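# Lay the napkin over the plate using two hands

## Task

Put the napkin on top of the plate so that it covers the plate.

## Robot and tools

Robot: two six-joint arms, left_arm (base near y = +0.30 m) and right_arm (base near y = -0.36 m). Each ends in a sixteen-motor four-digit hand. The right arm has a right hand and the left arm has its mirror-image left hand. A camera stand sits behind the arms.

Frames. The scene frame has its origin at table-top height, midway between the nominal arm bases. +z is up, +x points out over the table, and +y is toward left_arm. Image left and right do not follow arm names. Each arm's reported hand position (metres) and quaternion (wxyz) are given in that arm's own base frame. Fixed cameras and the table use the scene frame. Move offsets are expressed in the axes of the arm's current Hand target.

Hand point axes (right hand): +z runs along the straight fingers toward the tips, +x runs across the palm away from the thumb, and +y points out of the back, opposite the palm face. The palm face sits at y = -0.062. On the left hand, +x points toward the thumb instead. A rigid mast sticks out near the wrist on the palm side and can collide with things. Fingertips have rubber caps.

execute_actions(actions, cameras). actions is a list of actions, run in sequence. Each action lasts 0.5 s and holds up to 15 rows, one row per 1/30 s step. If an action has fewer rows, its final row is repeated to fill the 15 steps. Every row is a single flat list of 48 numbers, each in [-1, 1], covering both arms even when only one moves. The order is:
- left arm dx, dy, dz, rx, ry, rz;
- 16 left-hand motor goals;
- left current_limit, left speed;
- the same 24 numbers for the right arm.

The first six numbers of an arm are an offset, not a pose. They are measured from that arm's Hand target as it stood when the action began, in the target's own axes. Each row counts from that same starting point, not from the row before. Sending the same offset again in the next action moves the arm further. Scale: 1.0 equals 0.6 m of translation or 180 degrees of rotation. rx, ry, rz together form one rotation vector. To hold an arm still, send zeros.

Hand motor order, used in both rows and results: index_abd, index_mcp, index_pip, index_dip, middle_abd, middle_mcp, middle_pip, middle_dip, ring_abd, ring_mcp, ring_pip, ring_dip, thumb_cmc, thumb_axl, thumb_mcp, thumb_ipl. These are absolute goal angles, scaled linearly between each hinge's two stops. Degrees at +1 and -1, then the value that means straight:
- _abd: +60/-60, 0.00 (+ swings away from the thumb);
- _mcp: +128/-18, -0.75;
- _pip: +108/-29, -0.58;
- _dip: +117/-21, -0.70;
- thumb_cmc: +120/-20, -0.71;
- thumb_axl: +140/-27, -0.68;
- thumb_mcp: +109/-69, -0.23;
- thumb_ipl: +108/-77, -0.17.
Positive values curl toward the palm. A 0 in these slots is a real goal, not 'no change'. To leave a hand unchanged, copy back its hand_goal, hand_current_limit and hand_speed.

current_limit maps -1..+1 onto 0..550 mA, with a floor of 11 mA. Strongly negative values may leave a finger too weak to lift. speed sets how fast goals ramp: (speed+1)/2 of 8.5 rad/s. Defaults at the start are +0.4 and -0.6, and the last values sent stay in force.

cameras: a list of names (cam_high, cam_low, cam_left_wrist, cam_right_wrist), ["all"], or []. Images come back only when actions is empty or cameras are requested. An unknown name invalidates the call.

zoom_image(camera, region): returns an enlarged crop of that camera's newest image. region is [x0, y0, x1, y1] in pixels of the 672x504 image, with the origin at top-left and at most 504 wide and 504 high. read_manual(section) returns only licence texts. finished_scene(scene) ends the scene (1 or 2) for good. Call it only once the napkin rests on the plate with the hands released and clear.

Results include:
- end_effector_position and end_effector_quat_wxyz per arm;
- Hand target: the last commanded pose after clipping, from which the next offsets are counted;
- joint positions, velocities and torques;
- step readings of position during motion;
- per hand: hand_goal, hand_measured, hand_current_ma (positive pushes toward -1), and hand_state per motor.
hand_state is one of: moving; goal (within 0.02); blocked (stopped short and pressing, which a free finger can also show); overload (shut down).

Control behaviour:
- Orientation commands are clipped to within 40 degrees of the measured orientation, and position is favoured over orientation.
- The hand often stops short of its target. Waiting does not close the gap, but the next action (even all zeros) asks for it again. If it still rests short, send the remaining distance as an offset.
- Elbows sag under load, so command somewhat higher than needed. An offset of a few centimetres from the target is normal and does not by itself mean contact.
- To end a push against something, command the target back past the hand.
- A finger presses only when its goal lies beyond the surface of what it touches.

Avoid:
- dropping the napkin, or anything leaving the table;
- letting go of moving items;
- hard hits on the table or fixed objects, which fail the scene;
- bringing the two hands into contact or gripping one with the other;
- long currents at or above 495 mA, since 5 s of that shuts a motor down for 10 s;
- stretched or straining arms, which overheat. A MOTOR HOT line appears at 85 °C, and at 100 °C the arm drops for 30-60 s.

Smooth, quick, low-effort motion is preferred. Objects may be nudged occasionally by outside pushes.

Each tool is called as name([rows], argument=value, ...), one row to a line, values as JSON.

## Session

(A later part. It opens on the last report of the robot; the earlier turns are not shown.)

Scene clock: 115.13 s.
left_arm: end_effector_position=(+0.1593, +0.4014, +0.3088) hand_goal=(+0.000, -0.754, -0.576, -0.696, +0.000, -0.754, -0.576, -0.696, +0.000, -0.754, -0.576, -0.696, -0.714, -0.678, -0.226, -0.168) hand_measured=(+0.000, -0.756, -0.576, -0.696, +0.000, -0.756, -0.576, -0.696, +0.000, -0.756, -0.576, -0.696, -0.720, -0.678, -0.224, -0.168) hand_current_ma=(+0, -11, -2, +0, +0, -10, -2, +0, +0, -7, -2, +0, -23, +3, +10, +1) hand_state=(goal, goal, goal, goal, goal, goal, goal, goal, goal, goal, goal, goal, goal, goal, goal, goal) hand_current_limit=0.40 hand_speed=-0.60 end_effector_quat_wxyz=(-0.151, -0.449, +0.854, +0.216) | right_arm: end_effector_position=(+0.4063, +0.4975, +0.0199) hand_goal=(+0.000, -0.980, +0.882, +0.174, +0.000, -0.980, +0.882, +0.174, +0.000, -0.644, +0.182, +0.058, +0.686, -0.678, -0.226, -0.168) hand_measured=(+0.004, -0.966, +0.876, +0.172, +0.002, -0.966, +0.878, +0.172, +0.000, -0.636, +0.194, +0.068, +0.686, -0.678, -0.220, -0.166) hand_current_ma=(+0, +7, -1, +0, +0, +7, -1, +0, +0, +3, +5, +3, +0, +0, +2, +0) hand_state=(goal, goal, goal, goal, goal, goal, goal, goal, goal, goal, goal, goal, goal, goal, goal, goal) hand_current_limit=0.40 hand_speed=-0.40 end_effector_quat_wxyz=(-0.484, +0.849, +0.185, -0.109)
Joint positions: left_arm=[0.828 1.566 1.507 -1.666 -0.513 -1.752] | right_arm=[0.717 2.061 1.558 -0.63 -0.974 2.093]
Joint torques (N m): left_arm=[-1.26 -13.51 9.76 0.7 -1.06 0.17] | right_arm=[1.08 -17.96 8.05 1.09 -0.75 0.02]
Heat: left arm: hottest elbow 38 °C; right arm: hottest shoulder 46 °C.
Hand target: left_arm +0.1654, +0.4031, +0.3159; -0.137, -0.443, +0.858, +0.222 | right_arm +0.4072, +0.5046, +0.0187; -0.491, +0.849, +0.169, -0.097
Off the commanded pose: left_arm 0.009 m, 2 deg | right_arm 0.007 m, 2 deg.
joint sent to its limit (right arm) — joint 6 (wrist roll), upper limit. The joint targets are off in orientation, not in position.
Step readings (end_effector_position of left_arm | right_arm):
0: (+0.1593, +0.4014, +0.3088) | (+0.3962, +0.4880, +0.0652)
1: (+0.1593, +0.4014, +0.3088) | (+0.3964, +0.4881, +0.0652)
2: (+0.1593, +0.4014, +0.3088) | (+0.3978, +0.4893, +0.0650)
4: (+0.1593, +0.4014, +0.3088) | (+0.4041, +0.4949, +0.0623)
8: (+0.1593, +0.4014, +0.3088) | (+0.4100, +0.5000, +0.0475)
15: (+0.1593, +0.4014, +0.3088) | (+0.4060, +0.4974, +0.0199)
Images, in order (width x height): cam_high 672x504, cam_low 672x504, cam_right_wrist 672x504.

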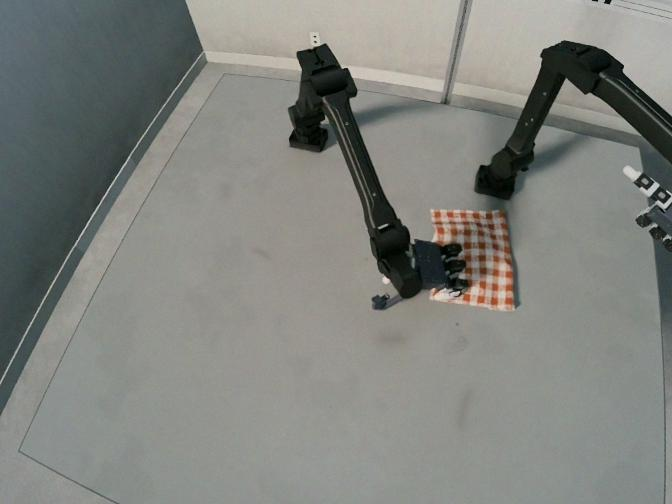

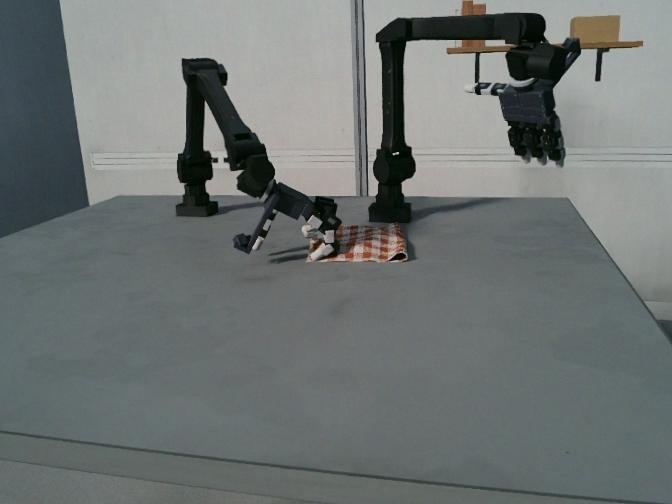

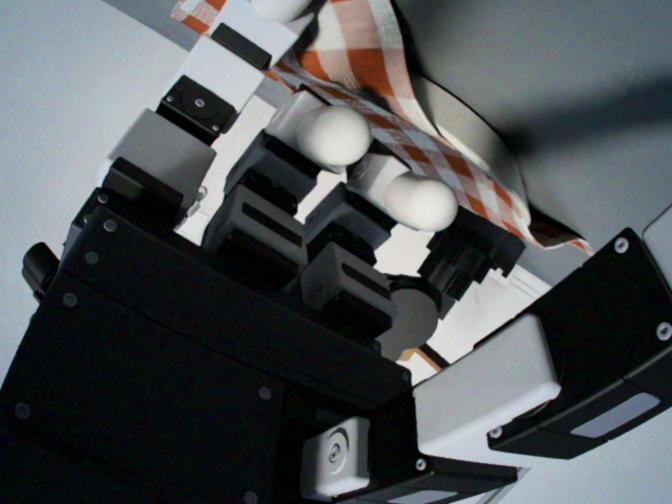

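execute_actions([
  [[0,0,0,0,0,0, 0,-0.754,-0.576,-0.696,0,-0.754,-0.576,-0.696,0,-0.754,-0.576,-0.696,-0.714,-0.678,-0.226,-0.168,0.4,-0.6, -0.0068,0.043,-0.0345,0,0,0, 0,-0.98,0.883,0.174,0,-0.98,0.883,0.174,0,-0.644,0.182,0.058,0.686,-0.677,-0.225,-0.168,0.4,-0.4]],
], cameras=["cam_high","cam_low","cam_right_wrist"])

zoom_image(camera="cam_high", region=[380, 180, 540, 330])

zoom_image(camera="cam_low", region=[250, 180, 410, 280])

Scene clock: 116.37 s.
left_arm: end_effector_position=(+0.1593, +0.4014, +0.3088) hand_goal=(+0.000, -0.754, -0.576, -0.696, +0.000, -0.754, -0.576, -0.696, +0.000, -0.754, -0.576, -0.696, -0.714, -0.678, -0.226, -0.168) hand_measured=(+0.000, -0.756, -0.576, -0.696, +0.000, -0.756, -0.576, -0.696, +0.000, -0.756, -0.576, -0.696, -0.720, -0.678, -0.224, -0.168) hand_current_ma=(+0, -11, -2, +0, +0, -10, -2, +0, +0, -7, -2, +0, -23, +3, +10, +1) hand_state=(goal, goal, goal, goal, goal, goal, goal, goal, goal, goal, goal, goal, goal, goal, goal, goal) hand_current_limit=0.40 hand_speed=-0.60 end_effector_quat_wxyz=(-0.151, -0.449, +0.854, +0.216) | right_arm: end_effector_position=(+0.4120, +0.4870, +0.0133) hand_goal=(+0.000, -0.980, +0.882, +0.174, +0.000, -0.980, +0.882, +0.174, +0.000, -0.644, +0.182, +0.058, +0.686, -0.678, -0.226, -0.168) hand_measured=(+0.004, -0.966, +0.876, +0.172, +0.002, -0.966, +0.878, +0.172, +0.000, -0.660, +0.208, +0.078, +0.686, -0.678, -0.220, -0.166) hand_current_ma=(+0, +7, -1, +0, +0, +7, -1, +0, +0, -9, +17, +12, +0, +0, +2, +0) hand_state=(goal, goal, goal, goal, goal, goal, goal, goal, goal, goal, blocked, blocked, goal, goal, goal, goal) hand_current_limit=0.40 hand_speed=-0.40 end_effector_quat_wxyz=(-0.499, +0.841, +0.185, -0.097)
Joint positions: left_arm=[0.828 1.566 1.507 -1.666 -0.513 -1.752] | right_arm=[0.693 2.049 1.507 -0.561 -0.998 2.088]
Joint torques (N m): left_arm=[-1.2 -13.51 9.77 0.72 -1.06 0.17] | right_arm=[-0.62 -18.61 5.82 0.7 -0.2 0.06]
Heat: left arm: hottest elbow 38 °C; right arm: hottest shoulder 46 °C.
Hand target: left_arm +0.1654, +0.4031, +0.3159; -0.137, -0.443, +0.858, +0.222 | right_arm +0.4152, +0.4746, +0.0067; -0.491, +0.849, +0.168, -0.097
Off the commanded pose: left_arm 0.009 m, 2 deg | right_arm 0.014 m, 2 deg.
joint sent to its limit (right arm) — joint 6 (wrist roll), upper limit. The joint targets still meet the commanded pose.
Step readings (end_effector_position of left_arm | right_arm):
0: (+0.1593, +0.4014, +0.3088) | (+0.4063, +0.4975, +0.0199)
1: (+0.1593, +0.4014, +0.3088) | (+0.4064, +0.4975, +0.0198)
2: (+0.1593, +0.4014, +0.3088) | (+0.4065, +0.4974, +0.0188)
4: (+0.1593, +0.4014, +0.3088) | (+0.4081, +0.4953, +0.0157)
8: (+0.1593, +0.4014, +0.3088) | (+0.4095, +0.4913, +0.0140)
15: (+0.1593, +0.4014, +0.3088) | (+0.4118, +0.4869, +0.0132)
Images, in order (width x height): cam_high 672x504, cam_low 672x504, cam_right_wrist 672x504.

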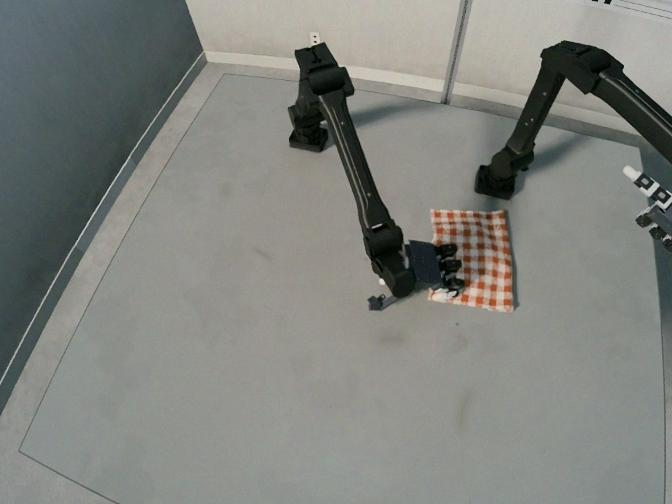

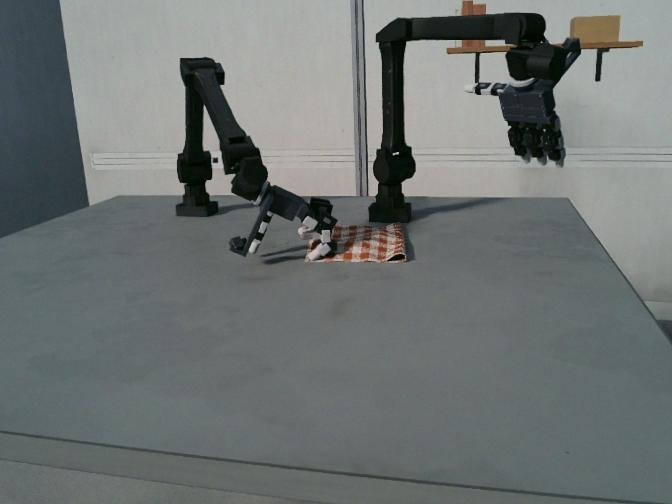

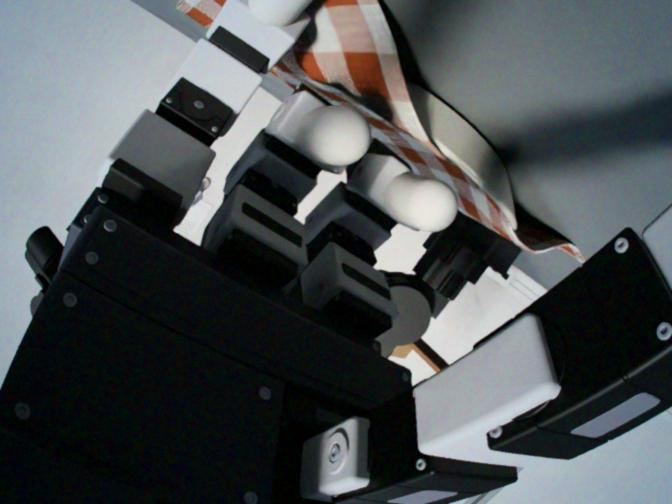

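Scaled by 3.150.

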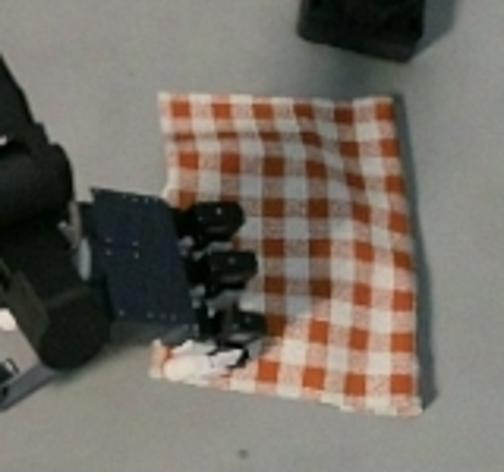

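Scaled by 3.150.

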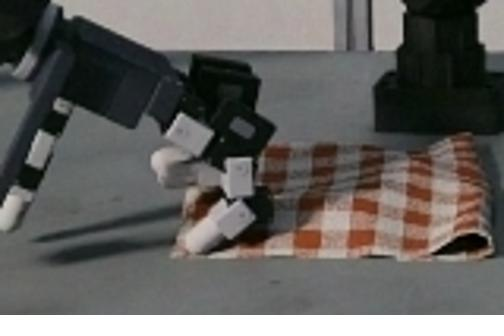

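execute_actions([
  [[0,0,0,0,0,0, 0,-0.754,-0.576,-0.696,0,-0.754,-0.576,-0.696,0,-0.754,-0.576,-0.696,-0.714,-0.678,-0.226,-0.168,0.4,-0.6, -0.0068,0.0257,-0.0444,0,0,0, 0,-0.98,0.883,0.174,0,-0.98,0.883,0.174,0,-0.644,0.182,0.058,0.686,-0.677,-0.225,-0.168,0.4,-0.4]],
], cameras=["cam_high","cam_low","cam_right_wrist"])

zoom_image(camera="cam_high", region=[380, 180, 540, 330])

zoom_image(camera="cam_low", region=[250, 180, 410, 280])

Scene clock: 117.70 s.
left_arm: end_effector_position=(+0.1593, +0.4014, +0.3088) hand_goal=(+0.000, -0.754, -0.576, -0.696, +0.000, -0.754, -0.576, -0.696, +0.000, -0.754, -0.576, -0.696, -0.714, -0.678, -0.226, -0.168) hand_measured=(+0.000, -0.756, -0.576, -0.696, +0.000, -0.756, -0.576, -0.696, +0.000, -0.756, -0.576, -0.696, -0.720, -0.678, -0.224, -0.168) hand_current_ma=(+0, -11, -2, +0, +0, -10, -2, +0, +0, -7, -2, +0, -23, +3, +10, +1) hand_state=(goal, goal, goal, goal, goal, goal, goal, goal, goal, goal, goal, goal, goal, goal, goal, goal) hand_current_limit=0.40 hand_speed=-0.60 end_effector_quat_wxyz=(-0.151, -0.449, +0.854, +0.216) | right_arm: end_effector_position=(+0.4264, +0.4552, +0.0122) hand_goal=(+0.000, -0.980, +0.882, +0.174, +0.000, -0.980, +0.882, +0.174, +0.000, -0.644, +0.182, +0.058, +0.686, -0.678, -0.226, -0.168) hand_measured=(+0.004, -0.966, +0.876, +0.172, +0.002, -0.966, +0.878, +0.172, +0.000, -0.658, +0.206, +0.078, +0.686, -0.678, -0.220, -0.166) hand_current_ma=(+0, +7, -1, +0, +0, +7, -1, +0, +0, -6, +16, +12, +0, +0, +2, +0) hand_state=(goal, goal, goal, goal, goal, goal, goal, goal, goal, goal, blocked, blocked, goal, goal, goal, goal) hand_current_limit=0.40 hand_speed=-0.40 end_effector_quat_wxyz=(-0.501, +0.841, +0.183, -0.090)
Joint positions: left_arm=[0.828 1.566 1.507 -1.666 -0.513 -1.752] | right_arm=[0.638 2.031 1.476 -0.599 -1.016 2.015]
Joint torques (N m): left_arm=[-1.26 -13.57 9.76 0.7 -1.06 0.17] | right_arm=[-0.03 -18.32 5.93 0.01 -0.25 0.05]
Heat: left arm: hottest elbow 38 °C; right arm: hottest shoulder 46 °C.
Hand target: left_arm +0.1654, +0.4031, +0.3159; -0.137, -0.443, +0.858, +0.222 | right_arm +0.4231, +0.4446, +0.0066; -0.491, +0.849, +0.169, -0.097
Off the commanded pose: left_arm 0.009 m, 2 deg | right_arm 0.012 m, 2 deg.
Step readings (end_effector_position of left_arm | right_arm):
0: (+0.1593, +0.4014, +0.3088) | (+0.4120, +0.4870, +0.0133)
1: (+0.1593, +0.4014, +0.3088) | (+0.4118, +0.4869, +0.0132)
2: (+0.1593, +0.4014, +0.3088) | (+0.4116, +0.4862, +0.0132)
4: (+0.1593, +0.4014, +0.3088) | (+0.4117, +0.4821, +0.0128)
8: (+0.1593, +0.4014, +0.3088) | (+0.4165, +0.4673, +0.0127)
15: (+0.1593, +0.4014, +0.3088) | (+0.4261, +0.4553, +0.0125)
Images, in order (width x height): cam_high 672x504, cam_low 672x504, cam_right_wrist 672x504.

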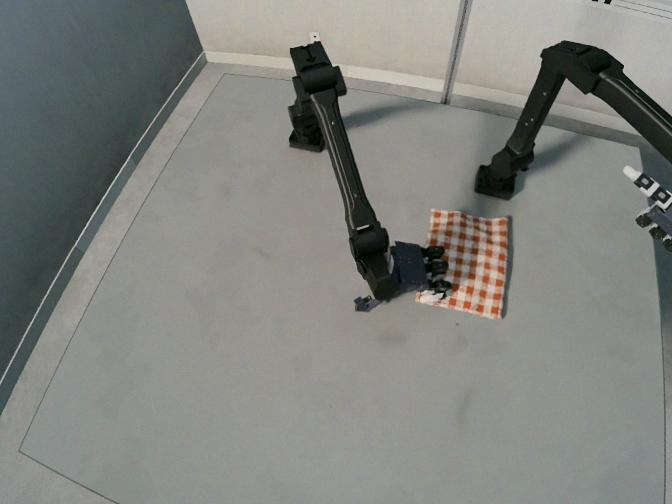

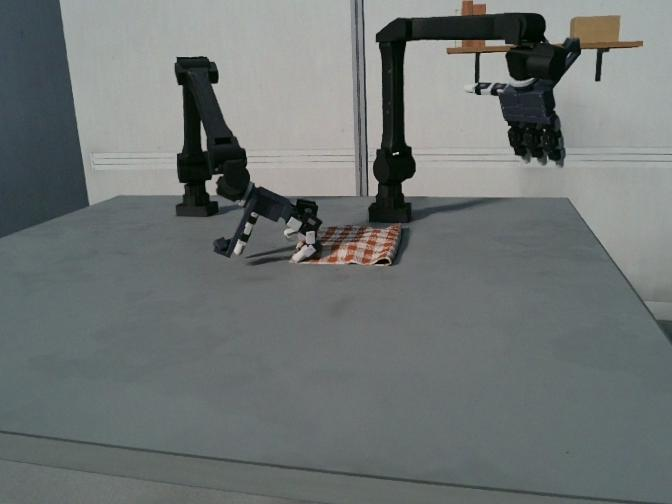

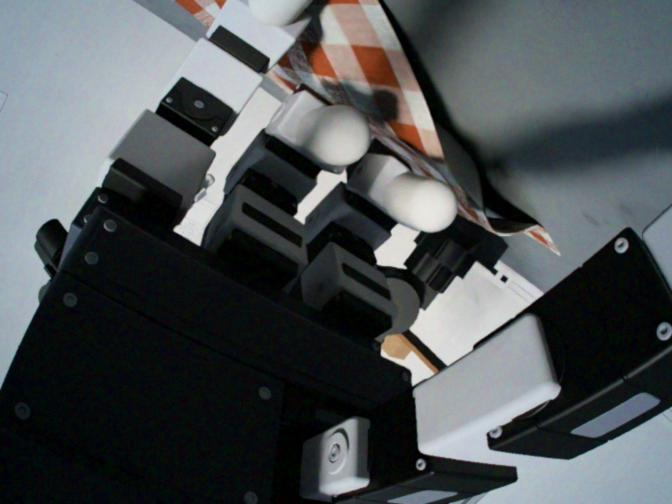

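Scaled by 3.150.

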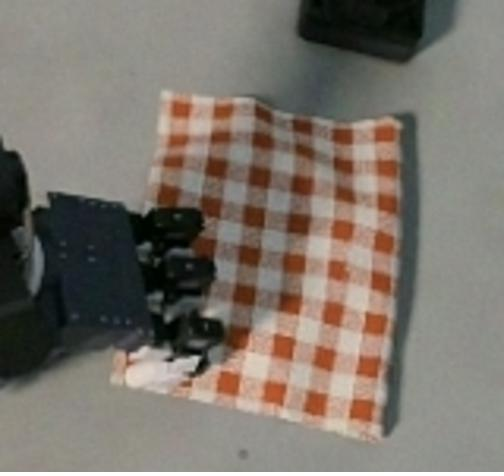

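Scaled by 3.150.

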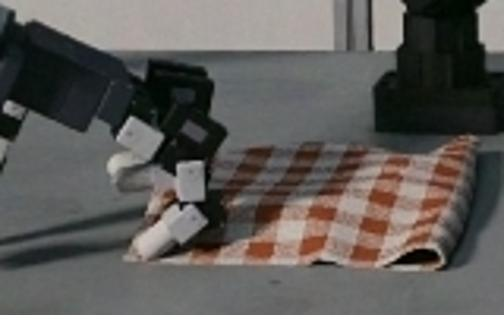

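execute_actions([
  [[0,0,0,0,0,0, 0,-0.754,-0.576,-0.696,0,-0.754,-0.576,-0.696,0,-0.754,-0.576,-0.696,-0.714,-0.678,-0.226,-0.168,0.4,-0.6, 0,-0.1155,-0.0667,0,0,0, 0,-0.98,0.883,0.174,0,-0.98,0.883,0.174,0,-0.644,0.182,0.058,0.686,-0.677,-0.225,-0.168,0.4,-0.4]],
  [[0,0,0,0,0,0, 0,-0.754,-0.576,-0.696,0,-0.754,-0.576,-0.696,0,-0.754,-0.576,-0.696,-0.714,-0.678,-0.226,-0.168,0.4,-0.6, -0.02,0.03,-0.22,0,0,0, 0,-0.98,0.883,0.174,0,-0.98,0.883,0.174,0,-0.644,0.182,0.058,0.686,-0.677,-0.225,-0.168,0.4,-0.4]],
], cameras=["cam_high","cam_low","cam_right_wrist"])

zoom_image(camera="cam_high", region=[400, 190, 530, 330])

zoom_image(camera="cam_low", region=[270, 200, 420, 280])

Scene clock: 120.00 s.
left_arm: end_effector_position=(+0.1593, +0.4014, +0.3088) hand_goal=(+0.000, -0.754, -0.576, -0.696, +0.000, -0.754, -0.576, -0.696, +0.000, -0.754, -0.576, -0.696, -0.714, -0.678, -0.226, -0.168) hand_measured=(+0.000, -0.756, -0.576, -0.696, +0.000, -0.756, -0.576, -0.696, +0.000, -0.756, -0.576, -0.696, -0.720, -0.678, -0.224, -0.168) hand_current_ma=(+0, -11, -2, +0, +0, -10, -2, +0, +0, -7, -2, +0, -23, +3, +10, +1) hand_state=(goal, goal, goal, goal, goal, goal, goal, goal, goal, goal, goal, goal, goal, goal, goal, goal) hand_current_limit=0.40 hand_speed=-0.60 end_effector_quat_wxyz=(-0.151, -0.449, +0.854, +0.216) | right_arm: end_effector_position=(+0.4412, +0.3201, +0.1213) hand_goal=(+0.000, -0.980, +0.882, +0.174, +0.000, -0.980, +0.882, +0.174, +0.000, -0.644, +0.182, +0.058, +0.686, -0.678, -0.226, -0.168) hand_measured=(+0.004, -0.966, +0.878, +0.172, +0.002, -0.966, +0.880, +0.172, +0.002, -0.640, +0.184, +0.060, +0.686, -0.678, -0.222, -0.166) hand_current_ma=(+0, +7, -1, +0, +0, +7, +0, +0, +0, +1, +0, +0, +0, +0, +1, +0) hand_state=(goal, goal, goal, goal, goal, goal, goal, goal, goal, goal, goal, goal, goal, goal, goal, goal) hand_current_limit=0.40 hand_speed=-0.40 end_effector_quat_wxyz=(-0.487, +0.853, +0.153, -0.112)
Joint positions: left_arm=[0.828 1.566 1.507 -1.666 -0.513 -1.752] | right_arm=[0.428 1.854 1.534 -1.21 -1.045 1.667]
Joint torques (N m): left_arm=[-1.26 -13.57 9.77 0.72 -1.06 0.17] | right_arm=[0.26 -15.74 11.28 -0.24 -1.06 -0.1]
Heat: left arm: hottest elbow 38 °C; right arm: hottest shoulder 46 °C.
Hand target: left_arm +0.1654, +0.4031, +0.3159; -0.137, -0.443, +0.858, +0.222 | right_arm +0.4593, +0.3260, +0.1370; -0.491, +0.849, +0.169, -0.097
Off the commanded pose: left_arm 0.009 m, 2 deg | right_arm 0.025 m, 3 deg.
Step readings (end_effector_position of left_arm | right_arm):
0: (+0.1593, +0.4014, +0.3088) | (+0.4264, +0.4552, +0.0122)
1: (+0.1593, +0.4014, +0.3088) | (+0.4260, +0.4549, +0.0126)
2: (+0.1593, +0.4014, +0.3088) | (+0.4244, +0.4533, +0.0137)
4: (+0.1593, +0.4014, +0.3088) | (+0.4181, +0.4470, +0.0194)
8: (+0.1593, +0.4014, +0.3088) | (+0.4068, +0.4381, +0.0331)
15: (+0.1593, +0.4014, +0.3088) | (+0.4038, +0.4359, +0.0506)
16: (+0.1593, +0.4014, +0.3088) | (+0.4042, +0.4348, +0.0513)
17: (+0.1593, +0.4014, +0.3088) | (+0.4029, +0.4313, +0.0531)
19: (+0.1593, +0.4014, +0.3088) | (+0.4018, +0.4139, +0.0604)
23: (+0.1593, +0.4014, +0.3088) | (+0.4255, +0.3604, +0.0854)
30: (+0.1593, +0.4014, +0.3088) | (+0.4553, +0.3024, +0.1163)
Images, in order (width x height): cam_high 672x504, cam_low 672x504, cam_right_wrist 672x504.

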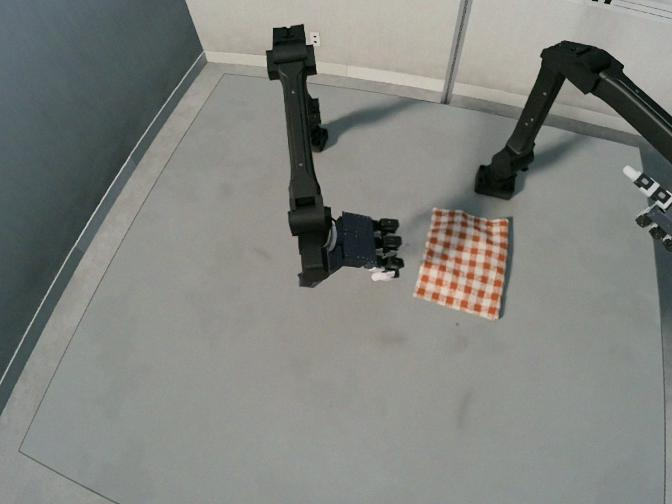

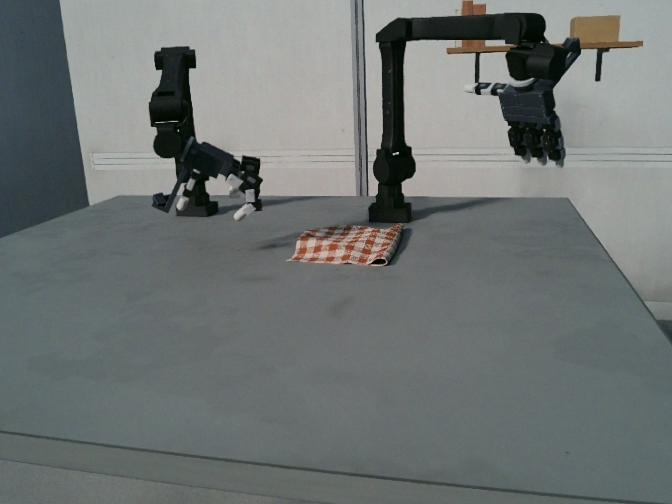

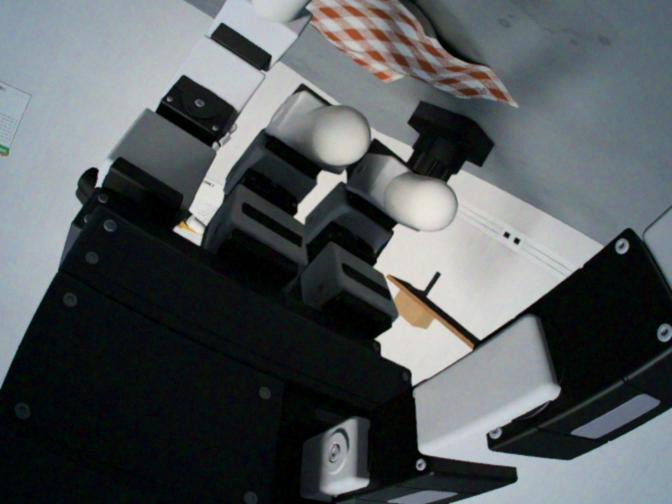

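Scaled by 3.600.

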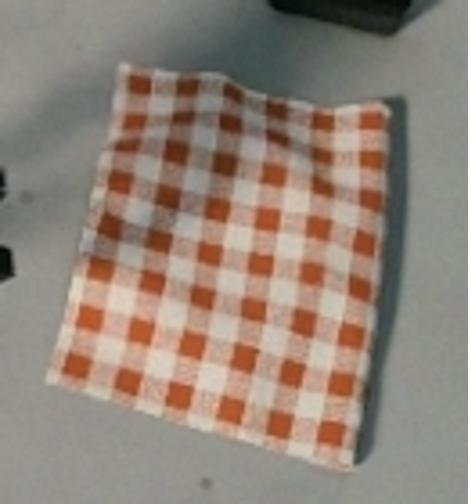

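Scaled by 3.360.

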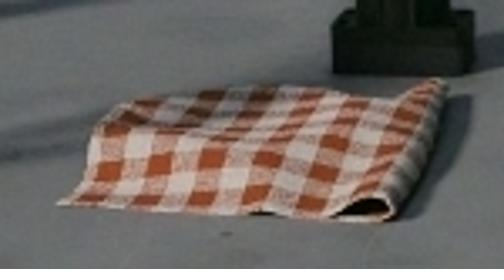

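finished_scene(scene=1)

The scene is finished: the task was done.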